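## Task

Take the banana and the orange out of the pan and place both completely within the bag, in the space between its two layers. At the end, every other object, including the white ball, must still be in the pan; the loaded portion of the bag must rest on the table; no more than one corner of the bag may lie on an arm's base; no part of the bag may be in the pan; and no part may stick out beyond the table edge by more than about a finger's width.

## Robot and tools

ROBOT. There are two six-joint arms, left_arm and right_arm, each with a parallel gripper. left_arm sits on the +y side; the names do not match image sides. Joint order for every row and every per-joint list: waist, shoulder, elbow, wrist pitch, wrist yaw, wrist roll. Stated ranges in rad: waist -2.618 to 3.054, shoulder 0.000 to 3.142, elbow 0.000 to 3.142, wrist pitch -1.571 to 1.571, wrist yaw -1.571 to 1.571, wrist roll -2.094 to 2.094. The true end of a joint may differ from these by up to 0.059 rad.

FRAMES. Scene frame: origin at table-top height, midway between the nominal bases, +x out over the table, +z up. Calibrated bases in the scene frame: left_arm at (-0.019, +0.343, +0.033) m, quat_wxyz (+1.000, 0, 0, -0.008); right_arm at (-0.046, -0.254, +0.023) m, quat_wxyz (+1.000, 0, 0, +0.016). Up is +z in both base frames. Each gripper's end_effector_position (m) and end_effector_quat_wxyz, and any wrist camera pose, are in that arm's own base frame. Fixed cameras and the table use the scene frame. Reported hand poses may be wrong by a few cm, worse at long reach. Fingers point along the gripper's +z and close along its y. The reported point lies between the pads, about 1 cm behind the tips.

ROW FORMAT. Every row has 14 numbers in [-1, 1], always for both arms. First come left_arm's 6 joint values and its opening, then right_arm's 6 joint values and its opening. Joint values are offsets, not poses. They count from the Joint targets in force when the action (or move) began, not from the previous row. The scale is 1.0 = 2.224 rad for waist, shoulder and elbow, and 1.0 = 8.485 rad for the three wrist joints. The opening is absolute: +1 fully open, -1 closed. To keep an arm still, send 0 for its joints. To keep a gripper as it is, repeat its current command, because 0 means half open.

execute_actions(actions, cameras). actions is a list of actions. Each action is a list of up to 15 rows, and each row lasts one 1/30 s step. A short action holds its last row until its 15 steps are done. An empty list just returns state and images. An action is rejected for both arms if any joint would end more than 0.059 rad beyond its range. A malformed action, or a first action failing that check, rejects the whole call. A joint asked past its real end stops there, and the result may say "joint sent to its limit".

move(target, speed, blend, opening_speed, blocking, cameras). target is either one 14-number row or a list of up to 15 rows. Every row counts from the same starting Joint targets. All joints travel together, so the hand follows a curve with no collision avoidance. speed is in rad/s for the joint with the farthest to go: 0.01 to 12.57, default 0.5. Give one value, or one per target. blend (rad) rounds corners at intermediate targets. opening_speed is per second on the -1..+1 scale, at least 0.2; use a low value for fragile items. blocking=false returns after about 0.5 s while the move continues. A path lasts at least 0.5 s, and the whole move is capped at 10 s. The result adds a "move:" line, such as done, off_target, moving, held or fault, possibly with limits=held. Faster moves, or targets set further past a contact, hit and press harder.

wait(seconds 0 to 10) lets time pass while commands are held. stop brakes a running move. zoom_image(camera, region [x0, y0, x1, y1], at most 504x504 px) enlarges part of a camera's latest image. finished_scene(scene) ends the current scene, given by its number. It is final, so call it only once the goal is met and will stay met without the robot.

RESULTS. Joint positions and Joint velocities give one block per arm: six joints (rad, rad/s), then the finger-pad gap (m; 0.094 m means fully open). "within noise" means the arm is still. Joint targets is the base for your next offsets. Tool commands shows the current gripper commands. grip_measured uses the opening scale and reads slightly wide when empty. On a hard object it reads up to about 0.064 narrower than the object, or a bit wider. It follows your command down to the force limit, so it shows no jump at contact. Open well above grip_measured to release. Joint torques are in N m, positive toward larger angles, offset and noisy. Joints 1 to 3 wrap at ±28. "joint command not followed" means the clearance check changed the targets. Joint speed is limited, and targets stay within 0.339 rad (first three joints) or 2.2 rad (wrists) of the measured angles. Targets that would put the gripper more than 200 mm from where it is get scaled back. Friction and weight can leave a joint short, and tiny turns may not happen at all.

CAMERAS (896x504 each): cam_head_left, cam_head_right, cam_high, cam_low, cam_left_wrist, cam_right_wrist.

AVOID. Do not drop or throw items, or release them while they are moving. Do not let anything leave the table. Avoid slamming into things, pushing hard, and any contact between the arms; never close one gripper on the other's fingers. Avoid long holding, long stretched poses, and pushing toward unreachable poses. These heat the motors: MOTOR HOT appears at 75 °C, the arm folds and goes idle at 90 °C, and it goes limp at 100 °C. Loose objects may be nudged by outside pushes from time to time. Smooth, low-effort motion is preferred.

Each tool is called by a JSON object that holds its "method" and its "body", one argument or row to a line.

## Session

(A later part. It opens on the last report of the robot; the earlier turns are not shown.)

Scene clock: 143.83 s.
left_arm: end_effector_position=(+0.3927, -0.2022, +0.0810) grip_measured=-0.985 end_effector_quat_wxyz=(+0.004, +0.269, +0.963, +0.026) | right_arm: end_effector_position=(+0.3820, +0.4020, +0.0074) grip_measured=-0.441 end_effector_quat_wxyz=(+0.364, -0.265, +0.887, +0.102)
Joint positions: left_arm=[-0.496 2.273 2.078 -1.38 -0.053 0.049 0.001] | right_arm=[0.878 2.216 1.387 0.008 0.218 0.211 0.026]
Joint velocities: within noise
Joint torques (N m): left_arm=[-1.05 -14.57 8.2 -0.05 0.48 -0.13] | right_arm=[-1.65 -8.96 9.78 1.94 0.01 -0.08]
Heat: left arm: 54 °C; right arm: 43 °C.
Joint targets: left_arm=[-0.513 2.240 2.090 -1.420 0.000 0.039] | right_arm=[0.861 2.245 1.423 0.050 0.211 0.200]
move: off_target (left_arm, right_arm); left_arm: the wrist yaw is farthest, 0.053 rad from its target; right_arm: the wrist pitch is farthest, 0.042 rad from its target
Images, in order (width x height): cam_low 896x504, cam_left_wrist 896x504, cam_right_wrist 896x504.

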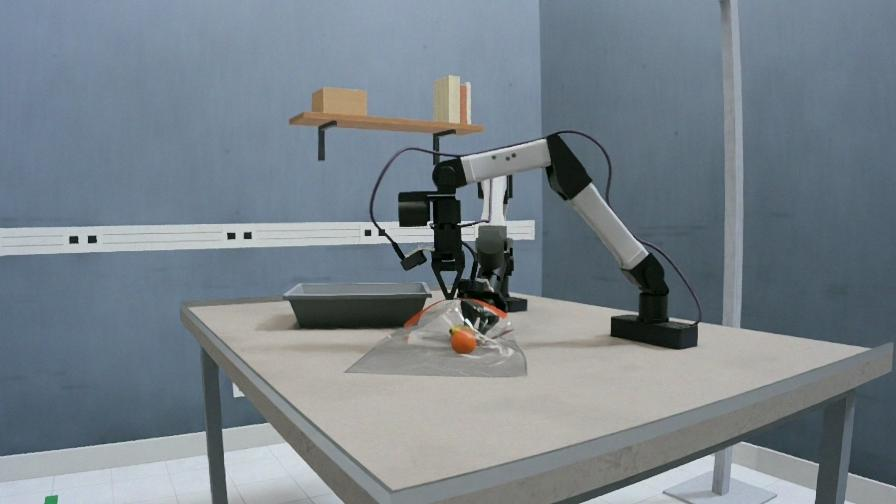

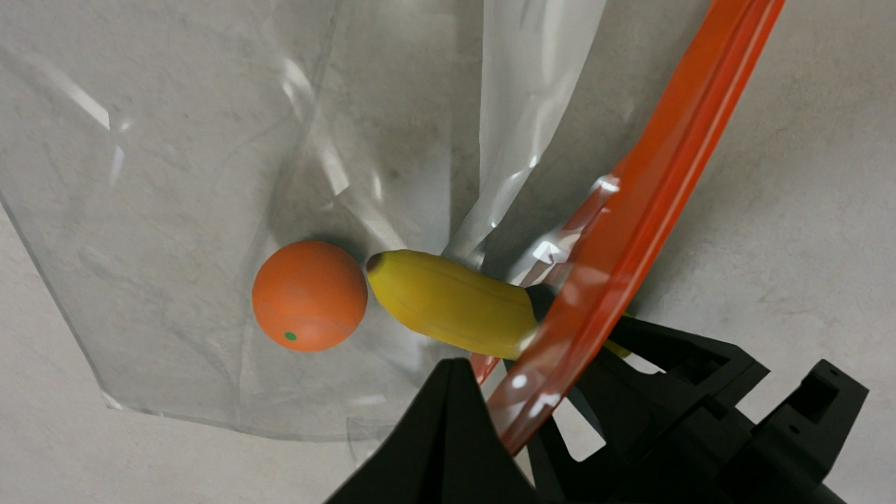

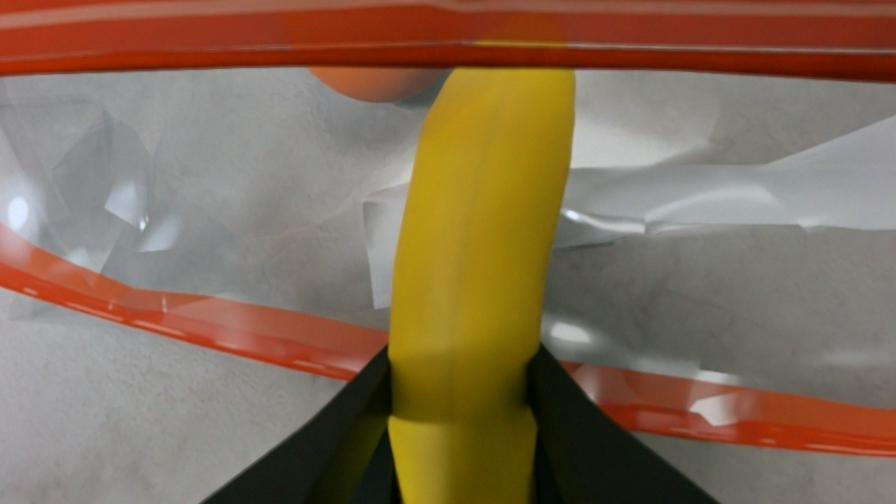

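{"method": "move", "body": {
  "target": [0,0,0,0,0,0,-1,0,0,0,0,0,0,0.0],
  "opening_speed": 0.25,
  "cameras": ["cam_left_wrist","cam_right_wrist"]
}}

Scene clock: 146.23 s.
left_arm: end_effector_position=(+0.3921, -0.2031, +0.0809) grip_measured=-0.985 end_effector_quat_wxyz=(+0.003, +0.269, +0.963, +0.023) | right_arm: end_effector_position=(+0.3840, +0.4008, +0.0006) grip_measured=-0.001 end_effector_quat_wxyz=(+0.362, -0.265, +0.888, +0.100)
Joint positions: left_arm=[-0.496 2.273 2.078 -1.38 -0.047 0.049 0.001] | right_arm=[0.874 2.233 1.388 0.019 0.217 0.209 0.047]
Joint velocities: within noise
Joint torques (N m): left_arm=[-1.1 -14.58 8.14 -0.03 0.42 -0.13] | right_arm=[-1.25 -10.52 9.55 1.83 0.01 -0.05]
Heat: left arm: 53 °C; right arm: 43 °C.
Joint targets: left_arm=[-0.513 2.240 2.090 -1.420 0.000 0.039] | right_arm=[0.860 2.245 1.423 0.050 0.211 0.200]
move: off_target (left_arm); left_arm: the wrist yaw is farthest, 0.047 rad from its target
Images, in order (width x height): cam_left_wrist 896x504, cam_right_wrist 896x504.

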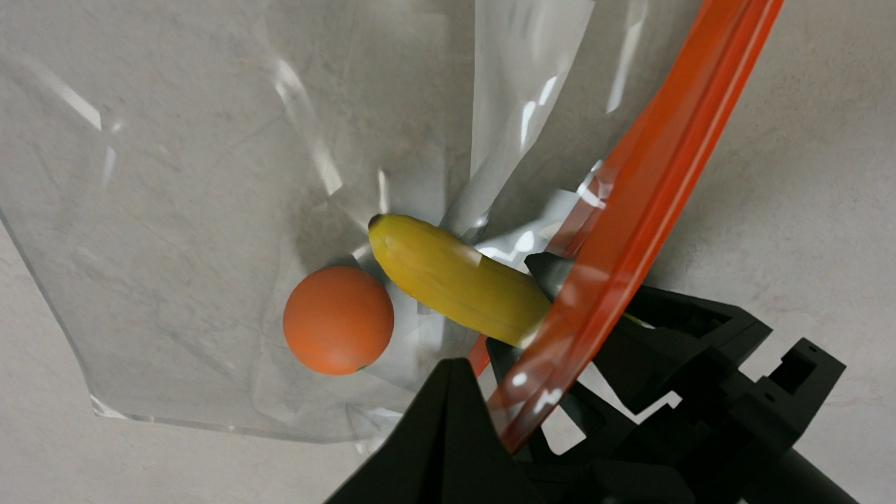

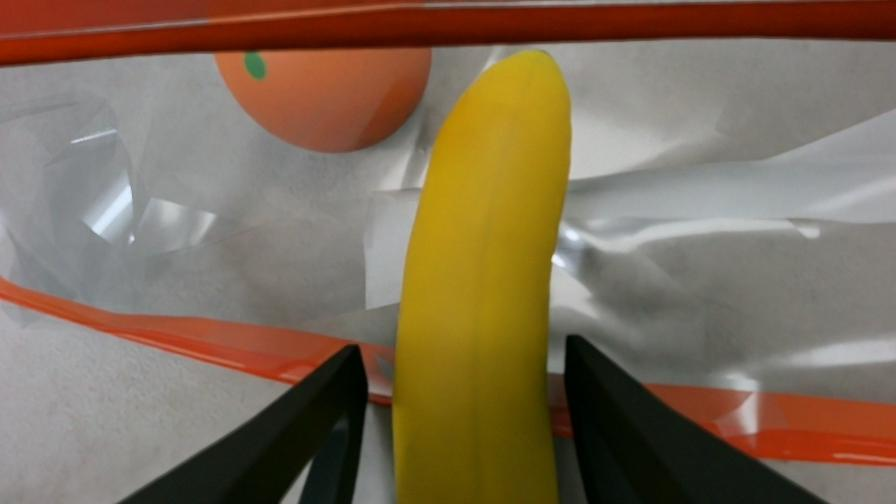

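{"method": "move", "body": {
  "target": [
    [0,0,0,0,0,0,-1,0.0271,-0.1353,-0.1547,0.0087,0.0050,0.0052,0.1],
    [0,0,0,0,0,0,-1,0.0567,-0.2374,-0.25,0.0054,0.0105,0.0109,0.1]
  ],
  "opening_speed": 0.3,
  "speed": 0.2,
  "blend": 0.03
}}

Scene clock: 150.07 s.
left_arm: end_effector_position=(+0.3804, -0.2097, +0.0809) grip_measured=-0.985 end_effector_quat_wxyz=(-0.014, +0.276, +0.961, +0.011) | right_arm: end_effector_position=(+0.2846, +0.3365, +0.0518) grip_measured=+0.099 end_effector_quat_wxyz=(+0.382, -0.261, +0.879, +0.115)
Joint positions: left_arm=[-0.509 2.273 2.078 -1.409 -0.014 0.049 0.001] | right_arm=[0.98 1.755 0.871 0.093 0.289 0.285 0.052]
Joint velocities: within noise
Joint torques (N m): left_arm=[-0.02 -14.52 8.13 0.19 0.14 -0.14] | right_arm=[0.66 -11.03 5.83 1.58 0.2 0.15]
Heat: left arm: 53 °C; right arm: 44 °C.
Joint targets: left_arm=[-0.513 2.240 2.090 -1.420 0.000 0.039] | right_arm=[0.987 1.717 0.867 0.095 0.300 0.293]
move: off_target (right_arm); right_arm: the shoulder is farthest, 0.038 rad from its target

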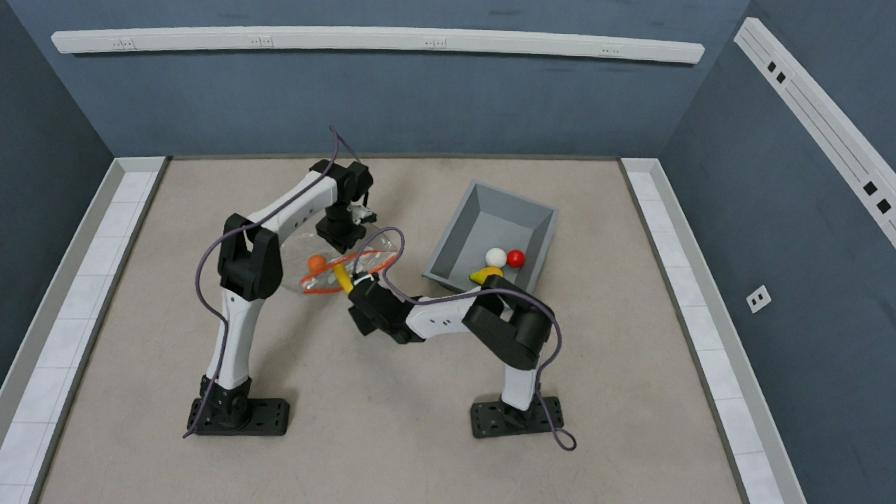

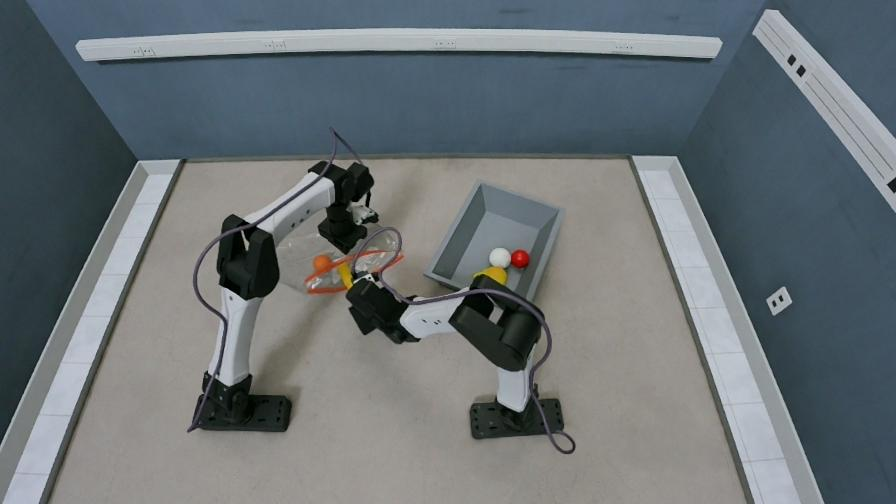

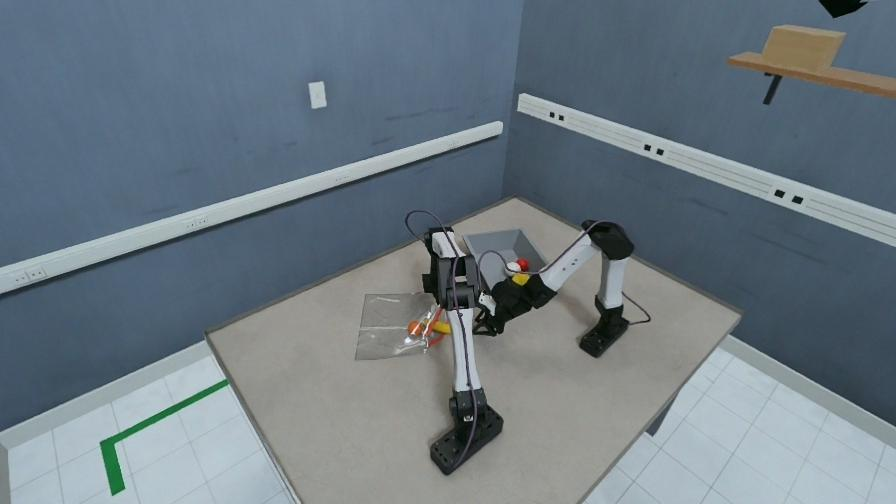

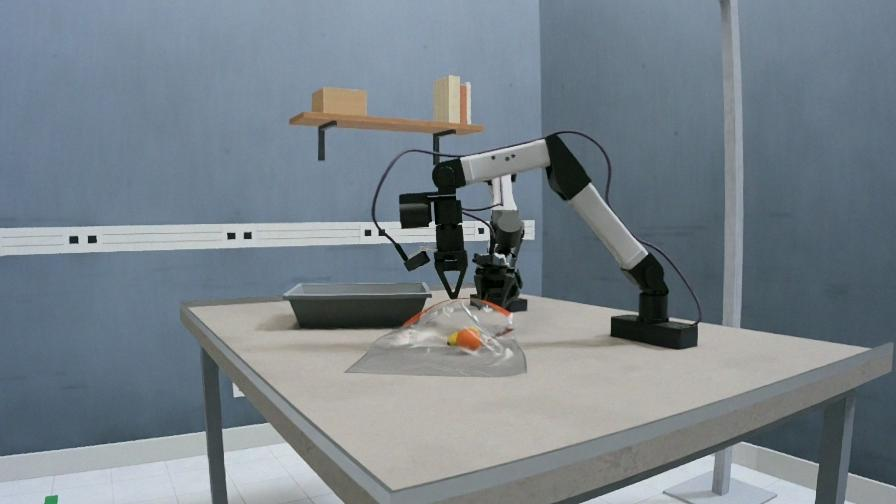

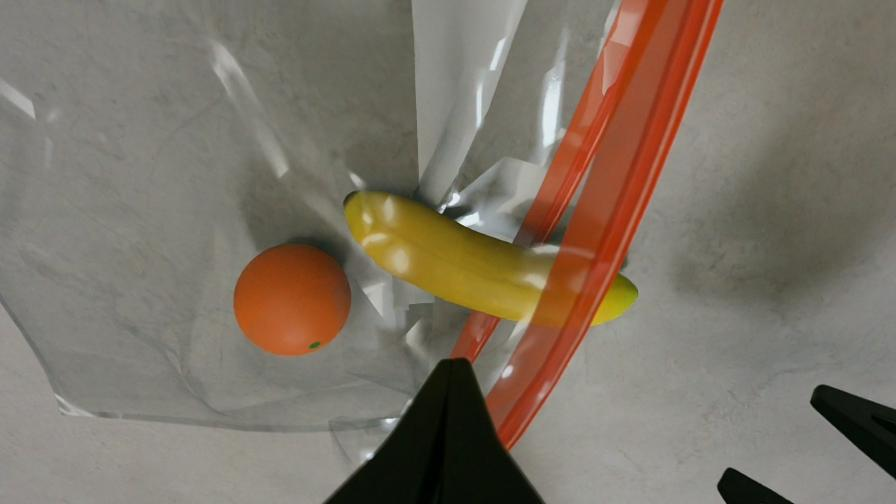

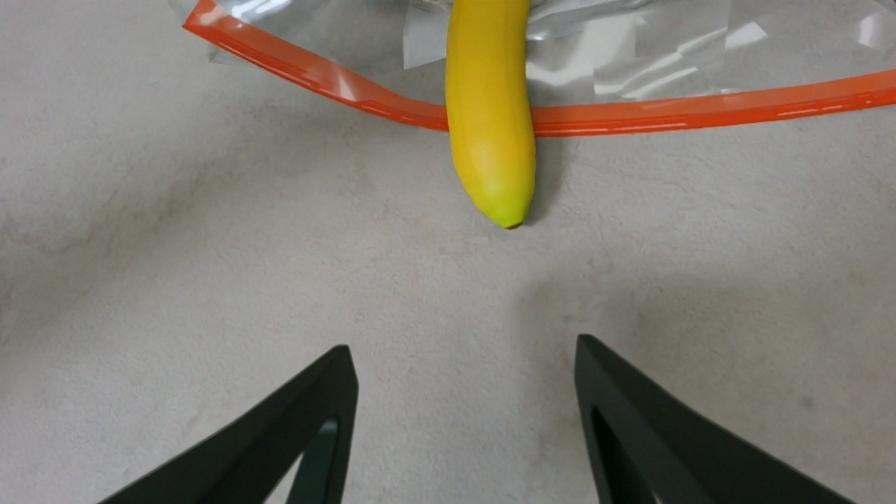

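{"method": "move", "body": {
  "target": [0,0,0,0,0,0,-1,0.0233,0.1205,-0.1975,0.1292,0.0163,-0.0143,-0.6],
  "speed": 0.5,
  "cameras": ["cam_left_wrist","cam_right_wrist"]
}}

Scene clock: 153.80 s.
left_arm: end_effector_position=(+0.3804, -0.2097, +0.0809) grip_measured=-0.985 end_effector_quat_wxyz=(-0.014, +0.276, +0.961, +0.011) | right_arm: end_effector_position=(+0.2693, +0.3104, +0.0288) grip_measured=-0.599 end_effector_quat_wxyz=(+0.553, -0.224, +0.785, +0.169)
Joint positions: left_arm=[-0.509 2.273 2.078 -1.409 -0.014 0.049 0.001] | right_arm=[1.031 1.975 0.431 1.17 0.428 0.179 0.019]
Joint velocities: within noise
Joint torques (N m): left_arm=[-0.05 -14.53 8.1 0.19 0.13 -0.13] | right_arm=[0.76 -5.96 3.12 2.07 0.15 -0.06]
Heat: left arm: 52 °C; right arm: 44 °C.
Joint targets: left_arm=[-0.513 2.240 2.090 -1.420 0.000 0.039] | right_arm=[1.038 1.985 0.428 1.192 0.439 0.171]
move: done
Images, in order (width x height): cam_left_wrist 896x504, cam_right_wrist 896x504.

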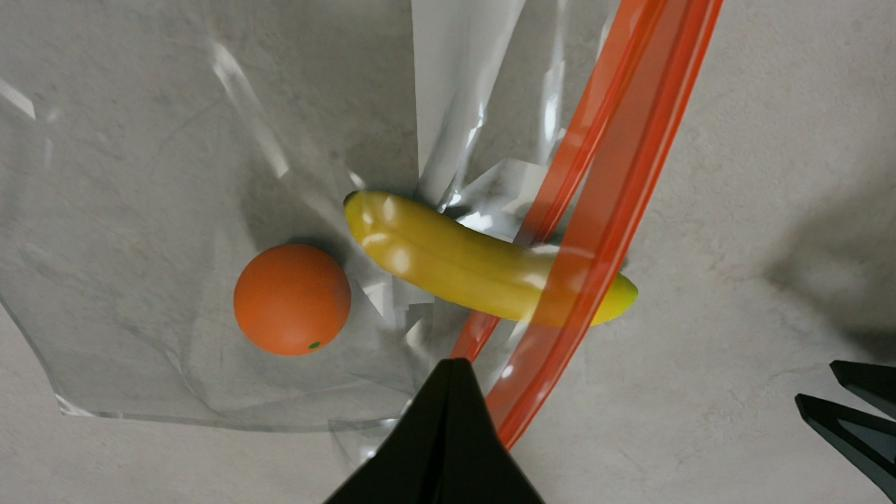

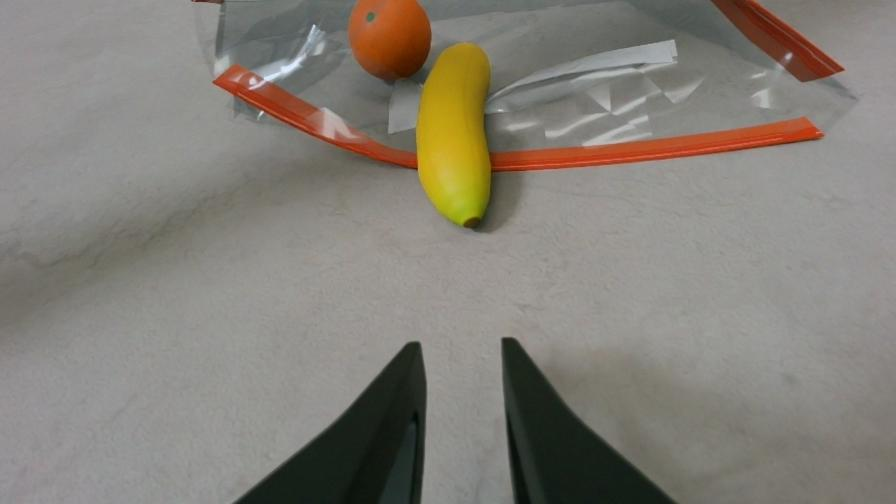

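{"method": "move", "body": {
  "target": [
    [0,0,0,0,0,0,-1,-0.0498,0.0823,0.1415,-0.0163,-0.0123,-0.0051,-0.6],
    [0,0,0,0,0,0,-1,-0.0612,0.1348,0.2677,-0.0352,-0.0151,-0.0063,-0.6]
  ],
  "speed": 0.15,
  "blend": 0.03,
  "cameras": ["cam_left_wrist","cam_right_wrist","cam_low"]
}}

Scene clock: 158.87 s.
left_arm: end_effector_position=(+0.3804, -0.2097, +0.0809) grip_measured=-0.985 end_effector_quat_wxyz=(-0.014, +0.276, +0.961, +0.011) | right_arm: end_effector_position=(+0.3750, +0.3937, +0.0130) grip_measured=-0.599 end_effector_quat_wxyz=(+0.548, -0.228, +0.788, +0.161)
Joint positions: left_arm=[-0.509 2.273 2.078 -1.409 -0.014 0.049 0.001] | right_arm=[0.91 2.27 1.002 0.893 0.321 0.126 0.019]
Joint velocities: within noise
Joint torques (N m): left_arm=[-0.08 -14.54 8.14 0.2 0.13 -0.12] | right_arm=[-0.69 -9.16 6.89 1.86 -0.06 -0.04]
Heat: left arm: 52 °C; right arm: 43 °C.
Joint targets: left_arm=[-0.513 2.240 2.090 -1.420 0.000 0.039] | right_arm=[0.902 2.285 1.023 0.893 0.311 0.118]
move: done
Images, in order (width x height): cam_low 896x504, cam_left_wrist 896x504, cam_right_wrist 896x504.

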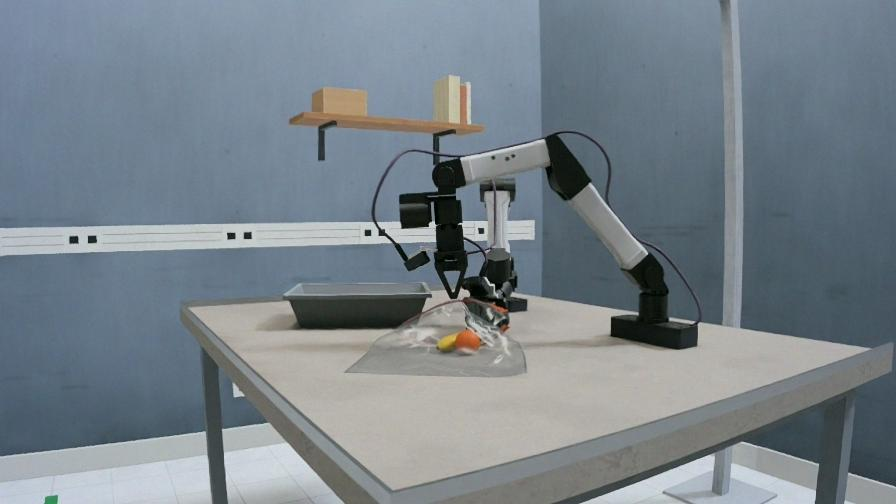

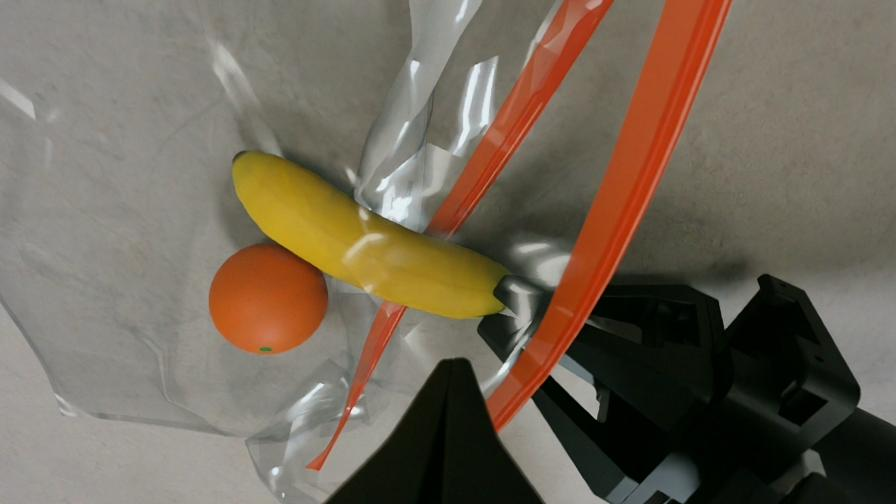

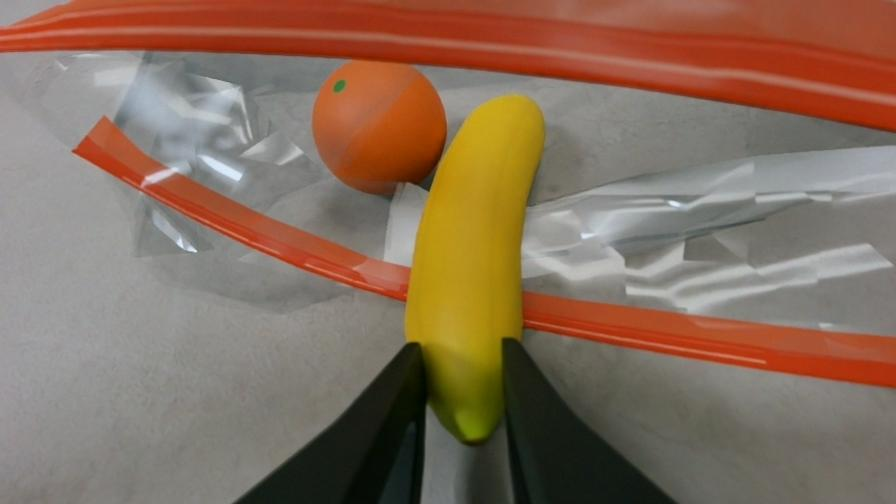

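{"method": "move", "body": {
  "target": [0,0,0,0,0,0,-1,0.0026,0.0450,0.0937,-0.0116,0.0005,0,-0.6],
  "speed": 0.12,
  "cameras": ["cam_left_wrist","cam_right_wrist","cam_low"]
}}

Scene clock: 161.33 s.
left_arm: end_effector_position=(+0.3804, -0.2097, +0.0809) grip_measured=-0.985 end_effector_quat_wxyz=(-0.014, +0.276, +0.961, +0.011) | right_arm: end_effector_position=(+0.4008, +0.4269, +0.0116) grip_measured=-0.599 end_effector_quat_wxyz=(+0.550, -0.228, +0.787, +0.162)
Joint positions: left_arm=[-0.509 2.273 2.078 -1.409 -0.014 0.049 0.001] | right_arm=[0.91 2.369 1.208 0.793 0.321 0.126 0.019]
Joint velocities: within noise
Joint torques (N m): left_arm=[-0.06 -14.52 8.1 0.2 0.13 -0.14] | right_arm=[-0.16 -10.24 7.61 1.93 -0.01 -0.04]
Heat: left arm: 52 °C; right arm: 43 °C.
Joint targets: left_arm=[-0.513 2.240 2.090 -1.420 0.000 0.039] | right_arm=[0.908 2.385 1.232 0.795 0.315 0.118]
move: done
Images, in order (width x height): cam_low 896x504, cam_left_wrist 896x504, cam_right_wrist 896x504.

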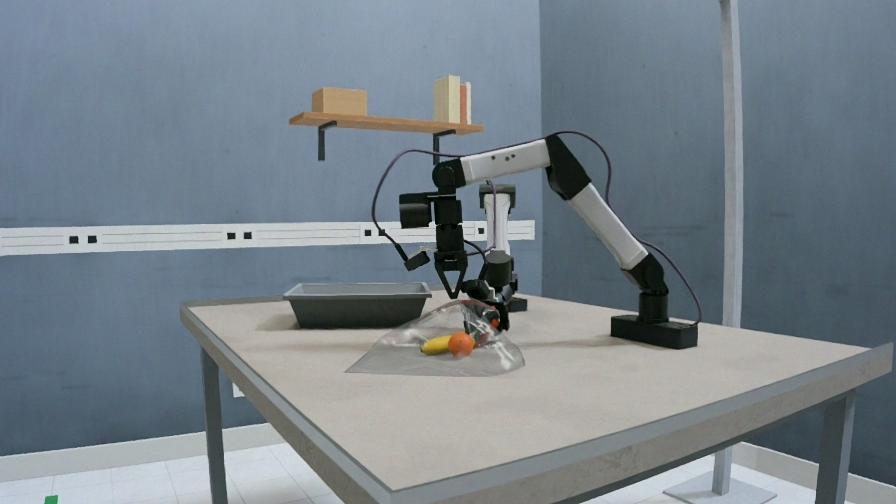

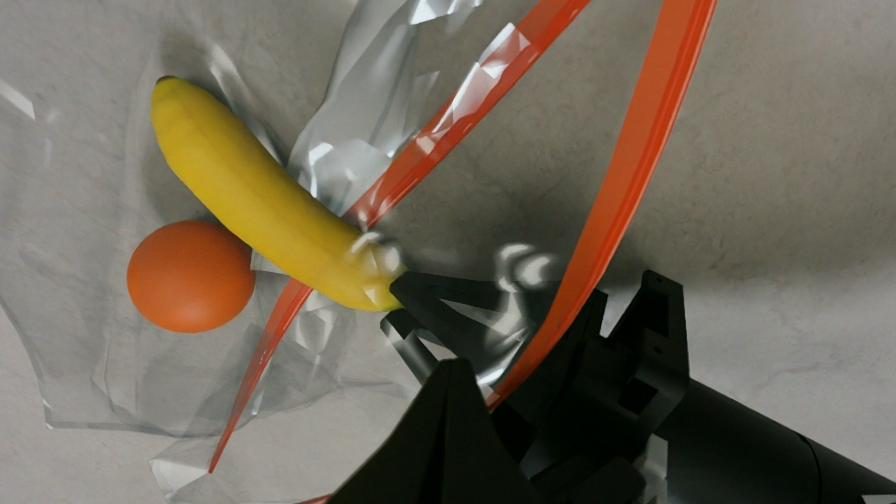

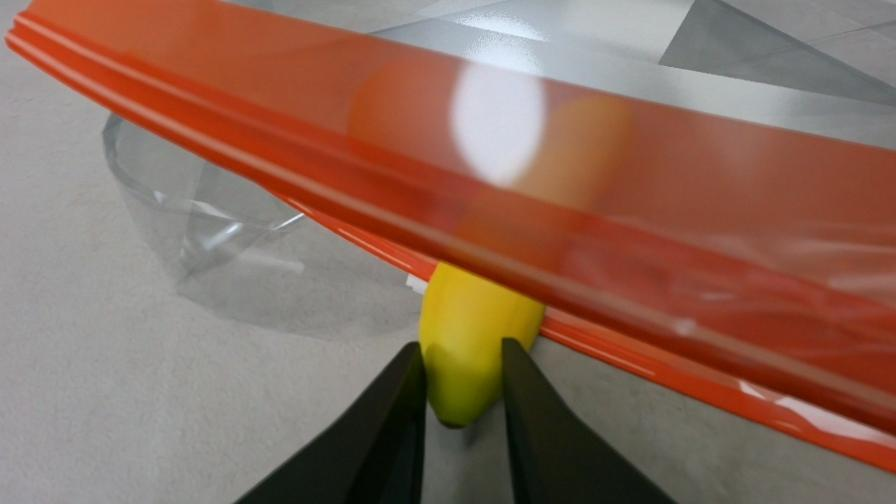

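{"method": "move", "body": {
  "target": [
    [0,0,0,0,0,0,-1,0,0,0,0,0,0,-0.05],
    [0,0,0,0,0,0,-1,-0.0053,0.029,0.061,-0.0076,0.0004,0,-0.05]
  ],
  "speed": 0.12,
  "opening_speed": 0.5,
  "cameras": ["cam_left_wrist","cam_right_wrist"]
}}

Scene clock: 168.93 s.
left_arm: end_effector_position=(+0.3832, -0.2063, +0.0809) grip_measured=-0.985 end_effector_quat_wxyz=(-0.011, +0.274, +0.961, +0.018) | right_arm: end_effector_position=(+0.4163, +0.4429, +0.0054) grip_measured=-0.051 end_effector_quat_wxyz=(+0.547, -0.228, +0.790, +0.157)
Joint positions: left_arm=[-0.506 2.273 2.078 -1.406 -0.031 0.049 0.001] | right_arm=[0.906 2.436 1.334 0.723 0.323 0.125 0.045]
Joint velocities: within noise
Joint torques (N m): left_arm=[-0.27 -14.52 8.13 0.18 0.29 -0.13] | right_arm=[-0.9 -11.11 8.88 1.97 0 -0.05]
Heat: left arm: 52 °C; right arm: 43 °C.
Joint targets: left_arm=[-0.513 2.240 2.090 -1.420 -0.001 0.039] | right_arm=[0.896 2.450 1.367 0.730 0.318 0.118]
move: done
Images, in order (width x height): cam_left_wrist 896x504, cam_right_wrist 896x504.

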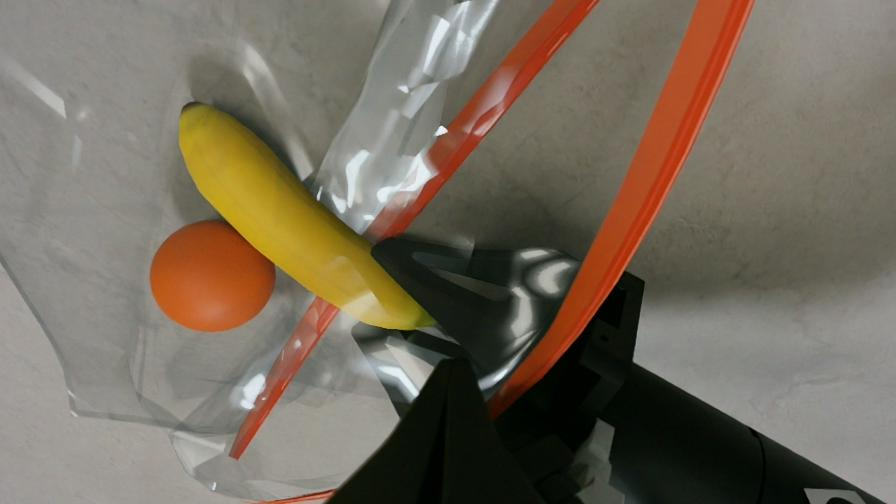

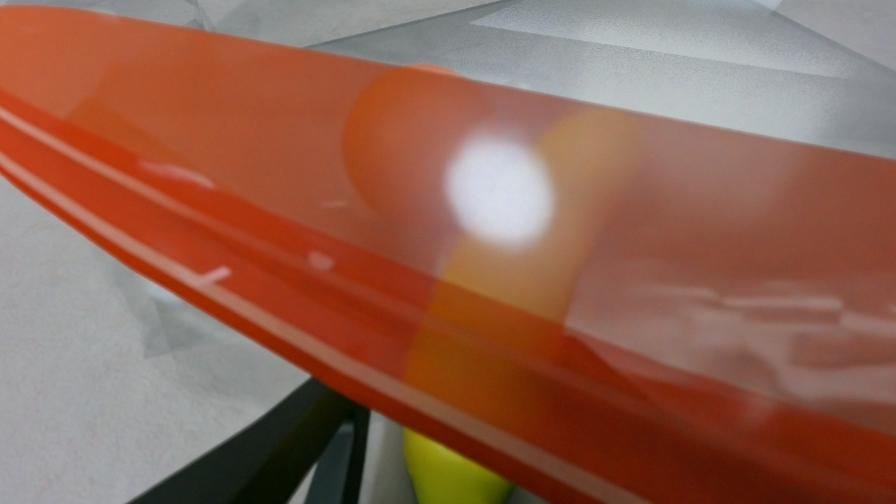

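{"method": "move", "body": {
  "target": [
    [0,0,0,0,0,0,-1,0,0,0,0,0,0,-0.5],
    [0,0,0,0,0,0,-1,0.0027,-0.088,-0.1547,0.0192,-0.0008,0,-0.5]
  ],
  "speed": 0.12,
  "opening_speed": 0.3,
  "cameras": ["cam_left_wrist","cam_right_wrist"]
}}

Scene clock: 174.30 s.
left_arm: end_effector_position=(+0.3813, -0.2080, +0.0809) grip_measured=-0.985 end_effector_quat_wxyz=(-0.014, +0.274, +0.961, +0.012) | right_arm: end_effector_position=(+0.3787, +0.3954, +0.0027) grip_measured=-0.480 end_effector_quat_wxyz=(+0.543, -0.231, +0.792, +0.155)
Joint positions: left_arm=[-0.506 2.273 2.078 -1.409 -0.017 0.049 0.001] | right_arm=[0.906 2.303 1.029 0.882 0.32 0.124 0.024]
Joint velocities: within noise
Joint torques (N m): left_arm=[-0.28 -14.53 8.13 0.2 0.15 -0.13] | right_arm=[-0.29 -14.97 4.23 1.95 -0.03 -0.03]
Heat: left arm: 53 °C; right arm: 44 °C.
Joint targets: left_arm=[-0.513 2.240 2.090 -1.420 0.000 0.039] | right_arm=[0.902 2.254 1.023 0.893 0.311 0.118]
move: off_target (right_arm); right_arm: the shoulder is farthest, 0.048 rad from its target
Images, in order (width x height): cam_left_wrist 896x504, cam_right_wrist 896x504.

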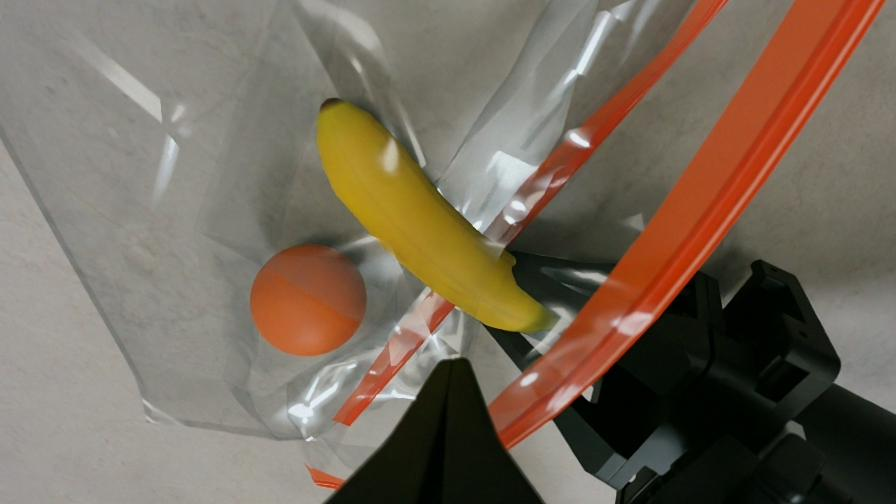

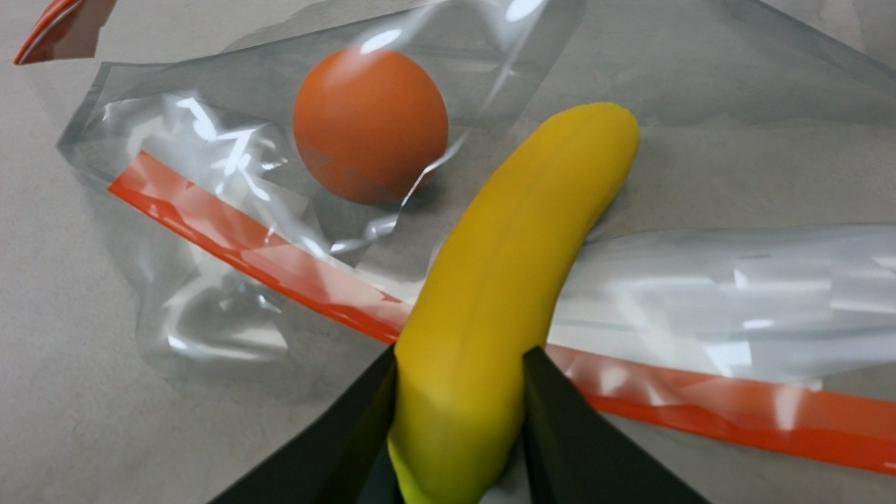

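{"method": "move", "body": {
  "target": [0,0,0,0,0,0,-1,0.0114,-0.0526,-0.1262,0.0189,0.0028,0.0012,-0.5],
  "speed": 0.12,
  "cameras": ["cam_left_wrist","cam_right_wrist","cam_low"]
}}

Scene clock: 177.17 s.
left_arm: end_effector_position=(+0.3812, -0.2082, +0.0809) grip_measured=-0.985 end_effector_quat_wxyz=(-0.014, +0.274, +0.961, +0.011) | right_arm: end_effector_position=(+0.3354, +0.3507, +0.0026) grip_measured=-0.480 end_effector_quat_wxyz=(+0.539, -0.237, +0.793, +0.155)
Joint positions: left_arm=[-0.506 2.273 2.078 -1.409 -0.016 0.049 0.001] | right_arm=[0.921 2.181 0.747 1.033 0.324 0.124 0.024]
Joint velocities: within noise
Joint torques (N m): left_arm=[-0.28 -14.52 8.1 0.2 0.15 -0.12] | right_arm=[0.7 -12.97 3.59 2.07 0.17 0.09]
Heat: left arm: 53 °C; right arm: 46 °C.
Joint targets: left_arm=[-0.513 2.240 2.090 -1.420 0.000 0.039] | right_arm=[0.928 2.137 0.743 1.053 0.335 0.128]
move: off_target (right_arm); right_arm: the shoulder is farthest, 0.044 rad from its target
Images, in order (width x height): cam_low 896x504, cam_left_wrist 896x504, cam_right_wrist 896x504.

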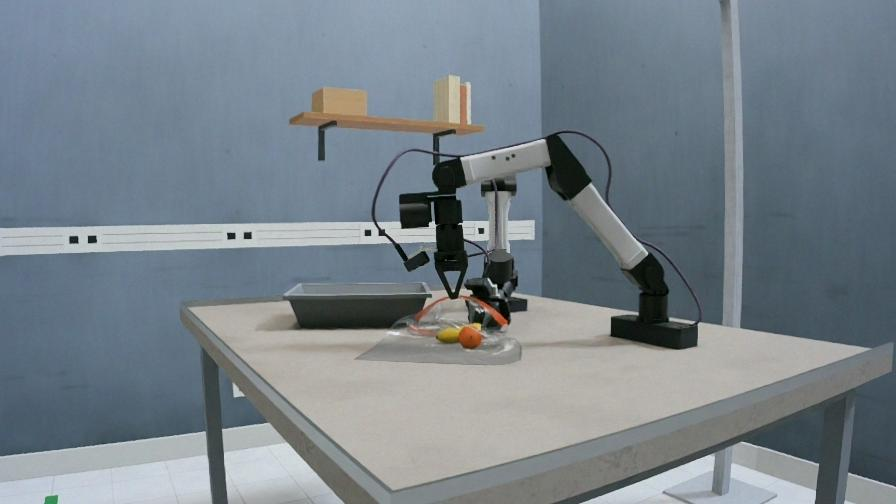

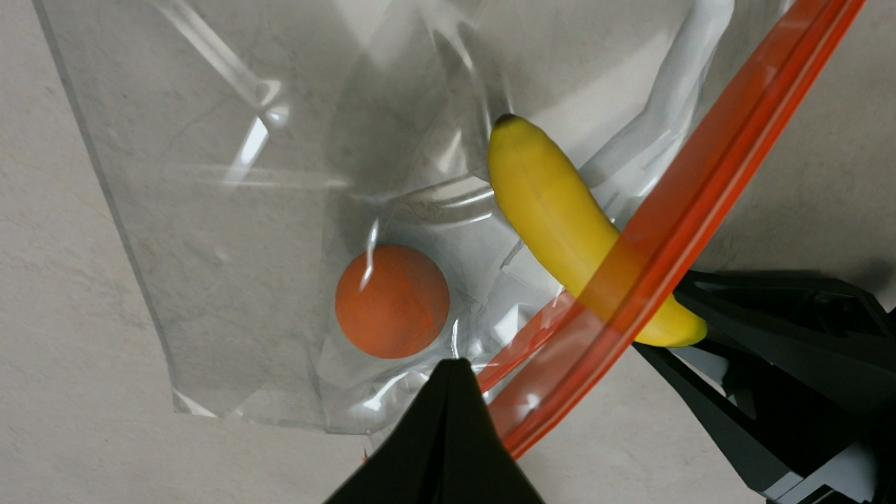

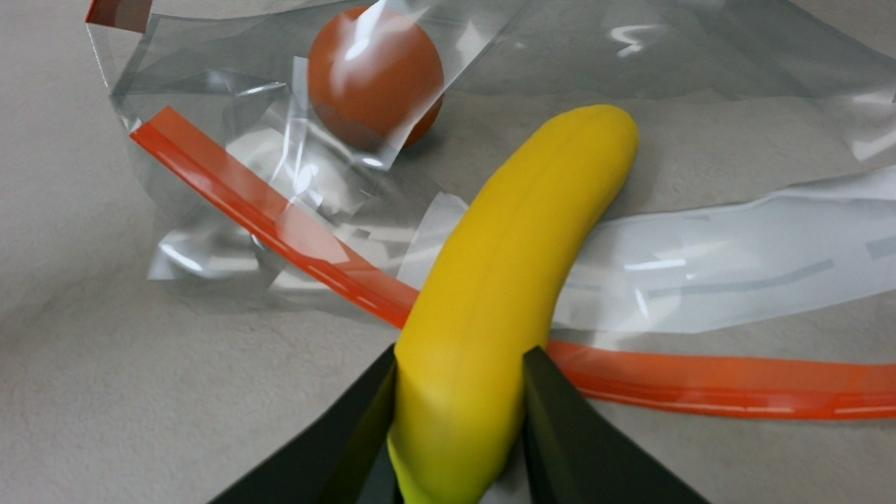

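{"method": "move", "body": {
  "target": [0,0,0,0,0,0,-1,0,-0.0576,0,-0.0160,0,0,-0.52],
  "speed": 0.12,
  "cameras": ["cam_left_wrist","cam_right_wrist","cam_low"]
}}

Scene clock: 179.40 s.
left_arm: end_effector_position=(+0.3812, -0.2082, +0.0809) grip_measured=-0.985 end_effector_quat_wxyz=(-0.014, +0.274, +0.961, +0.011) | right_arm: end_effector_position=(+0.3358, +0.3509, +0.0354) grip_measured=-0.480 end_effector_quat_wxyz=(+0.541, -0.236, +0.792, +0.156)
Joint positions: left_arm=[-0.506 2.273 2.078 -1.409 -0.016 0.049 0.001] | right_arm=[0.921 2.052 0.745 0.91 0.325 0.124 0.024]
Joint velocities: within noise
Joint torques (N m): left_arm=[-0.29 -14.5 8.12 0.2 0.14 -0.12] | right_arm=[0.7 -12.48 4.42 1.92 0.15 0.09]
Heat: left arm: 53 °C; right arm: 46 °C.
Joint targets: left_arm=[-0.513 2.240 2.090 -1.420 0.000 0.039] | right_arm=[0.928 2.009 0.743 0.918 0.335 0.128]
move: off_target (right_arm); right_arm: the shoulder is farthest, 0.043 rad from its target
Images, in order (width x height): cam_low 896x504, cam_left_wrist 896x504, cam_right_wrist 896x504.

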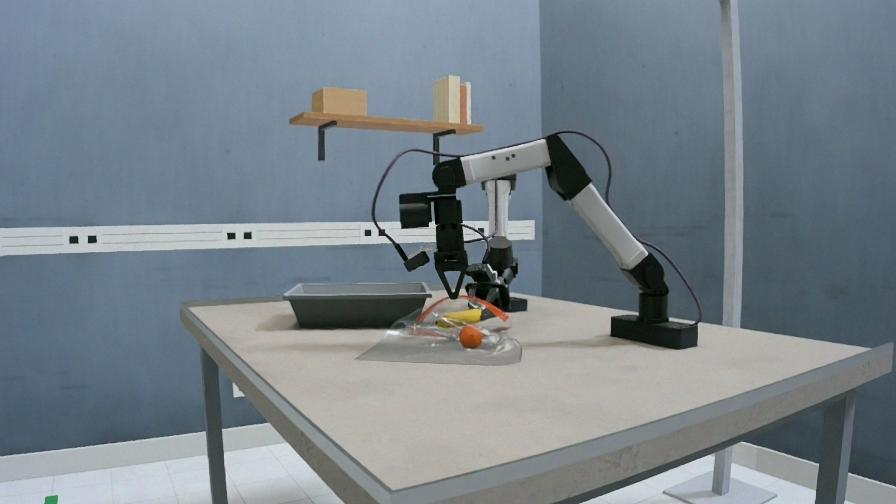

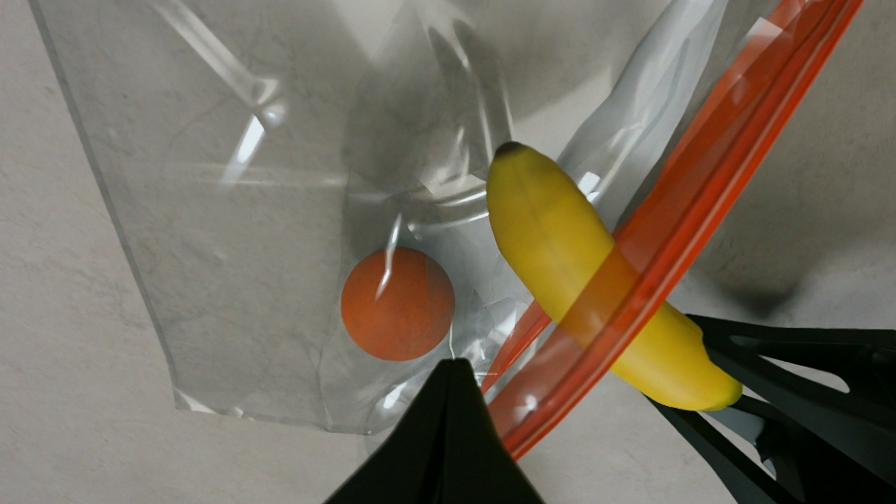

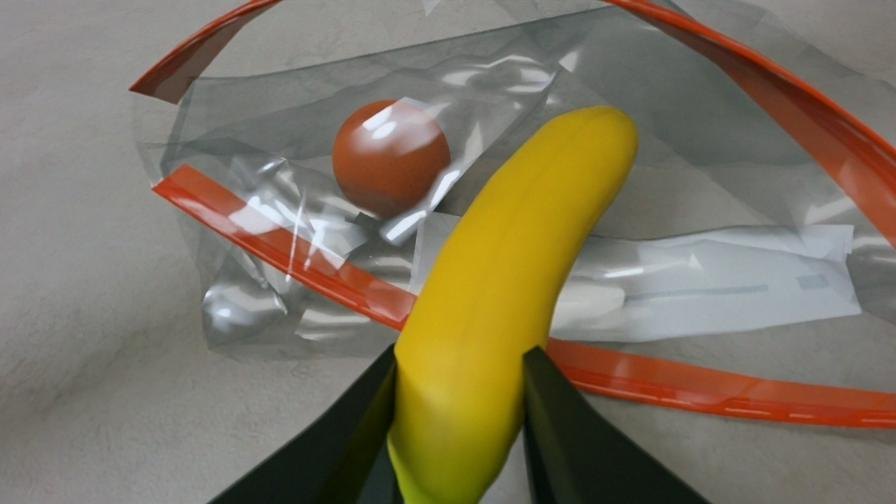

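{"method": "move", "body": {
  "target": [0,0,0,0,0,0,-1,-0.0117,0.0710,0.1260,-0.0157,-0.0028,-0.0012,-0.52],
  "speed": 0.12,
  "cameras": ["cam_left_wrist","cam_right_wrist","cam_low"]
}}

{"method": "zoom_image", "body": {
  "camera": "cam_low",
  "region": [320, 220, 560, 400]
}}

Scene clock: 182.47 s.
left_arm: end_effector_position=(+0.3811, -0.2081, +0.0809) grip_measured=-0.985 end_effector_quat_wxyz=(-0.014, +0.274, +0.961, +0.011) | right_arm: end_effector_position=(+0.3742, +0.3925, +0.0468) grip_measured=-0.480 end_effector_quat_wxyz=(+0.548, -0.230, +0.789, +0.159)
Joint positions: left_arm=[-0.506 2.273 2.078 -1.409 -0.016 0.049 0.001] | right_arm=[0.909 2.153 0.999 0.777 0.32 0.124 0.024]
Joint velocities: within noise
Joint torques (N m): left_arm=[-0.31 -14.5 8.09 0.2 0.14 -0.14] | right_arm=[-0.69 -9.02 7.72 1.91 -0.02 -0.03]
Heat: left arm: 53 °C; right arm: 46 °C.
Joint targets: left_arm=[-0.513 2.240 2.090 -1.420 0.000 0.039] | right_arm=[0.902 2.167 1.023 0.784 0.311 0.118]
move: done
Images, in order (width x height): cam_low 896x504, cam_left_wrist 896x504, cam_right_wrist 896x504.

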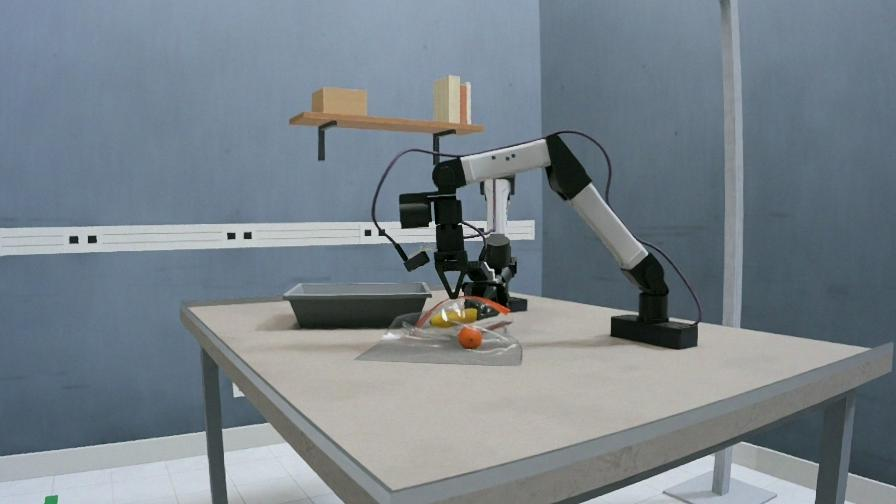

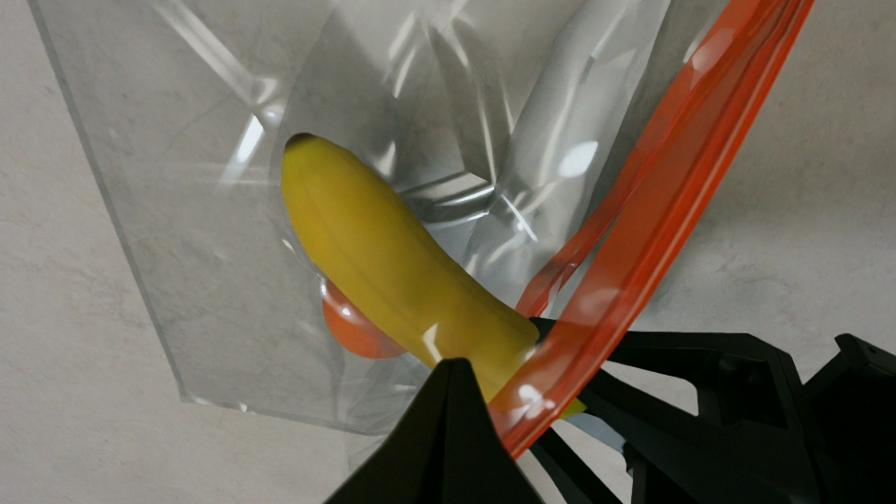

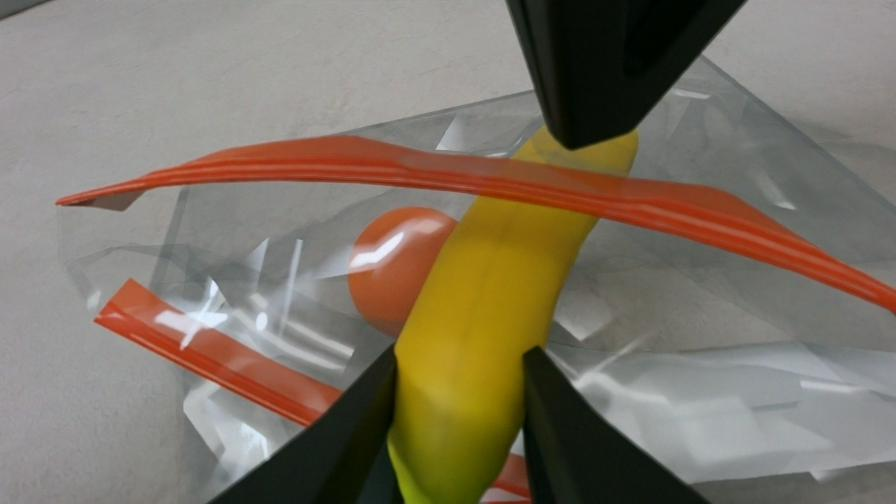

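Scaled by 2.100 from the camera's 896x504 image, which has a finer 1280x720 frame.

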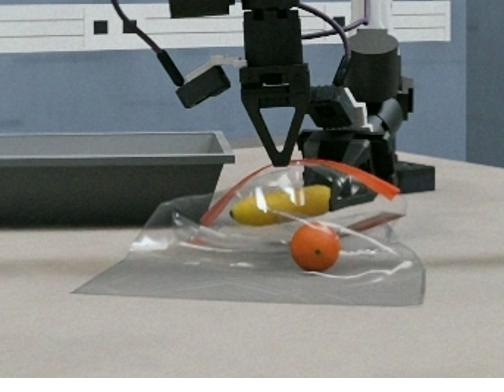

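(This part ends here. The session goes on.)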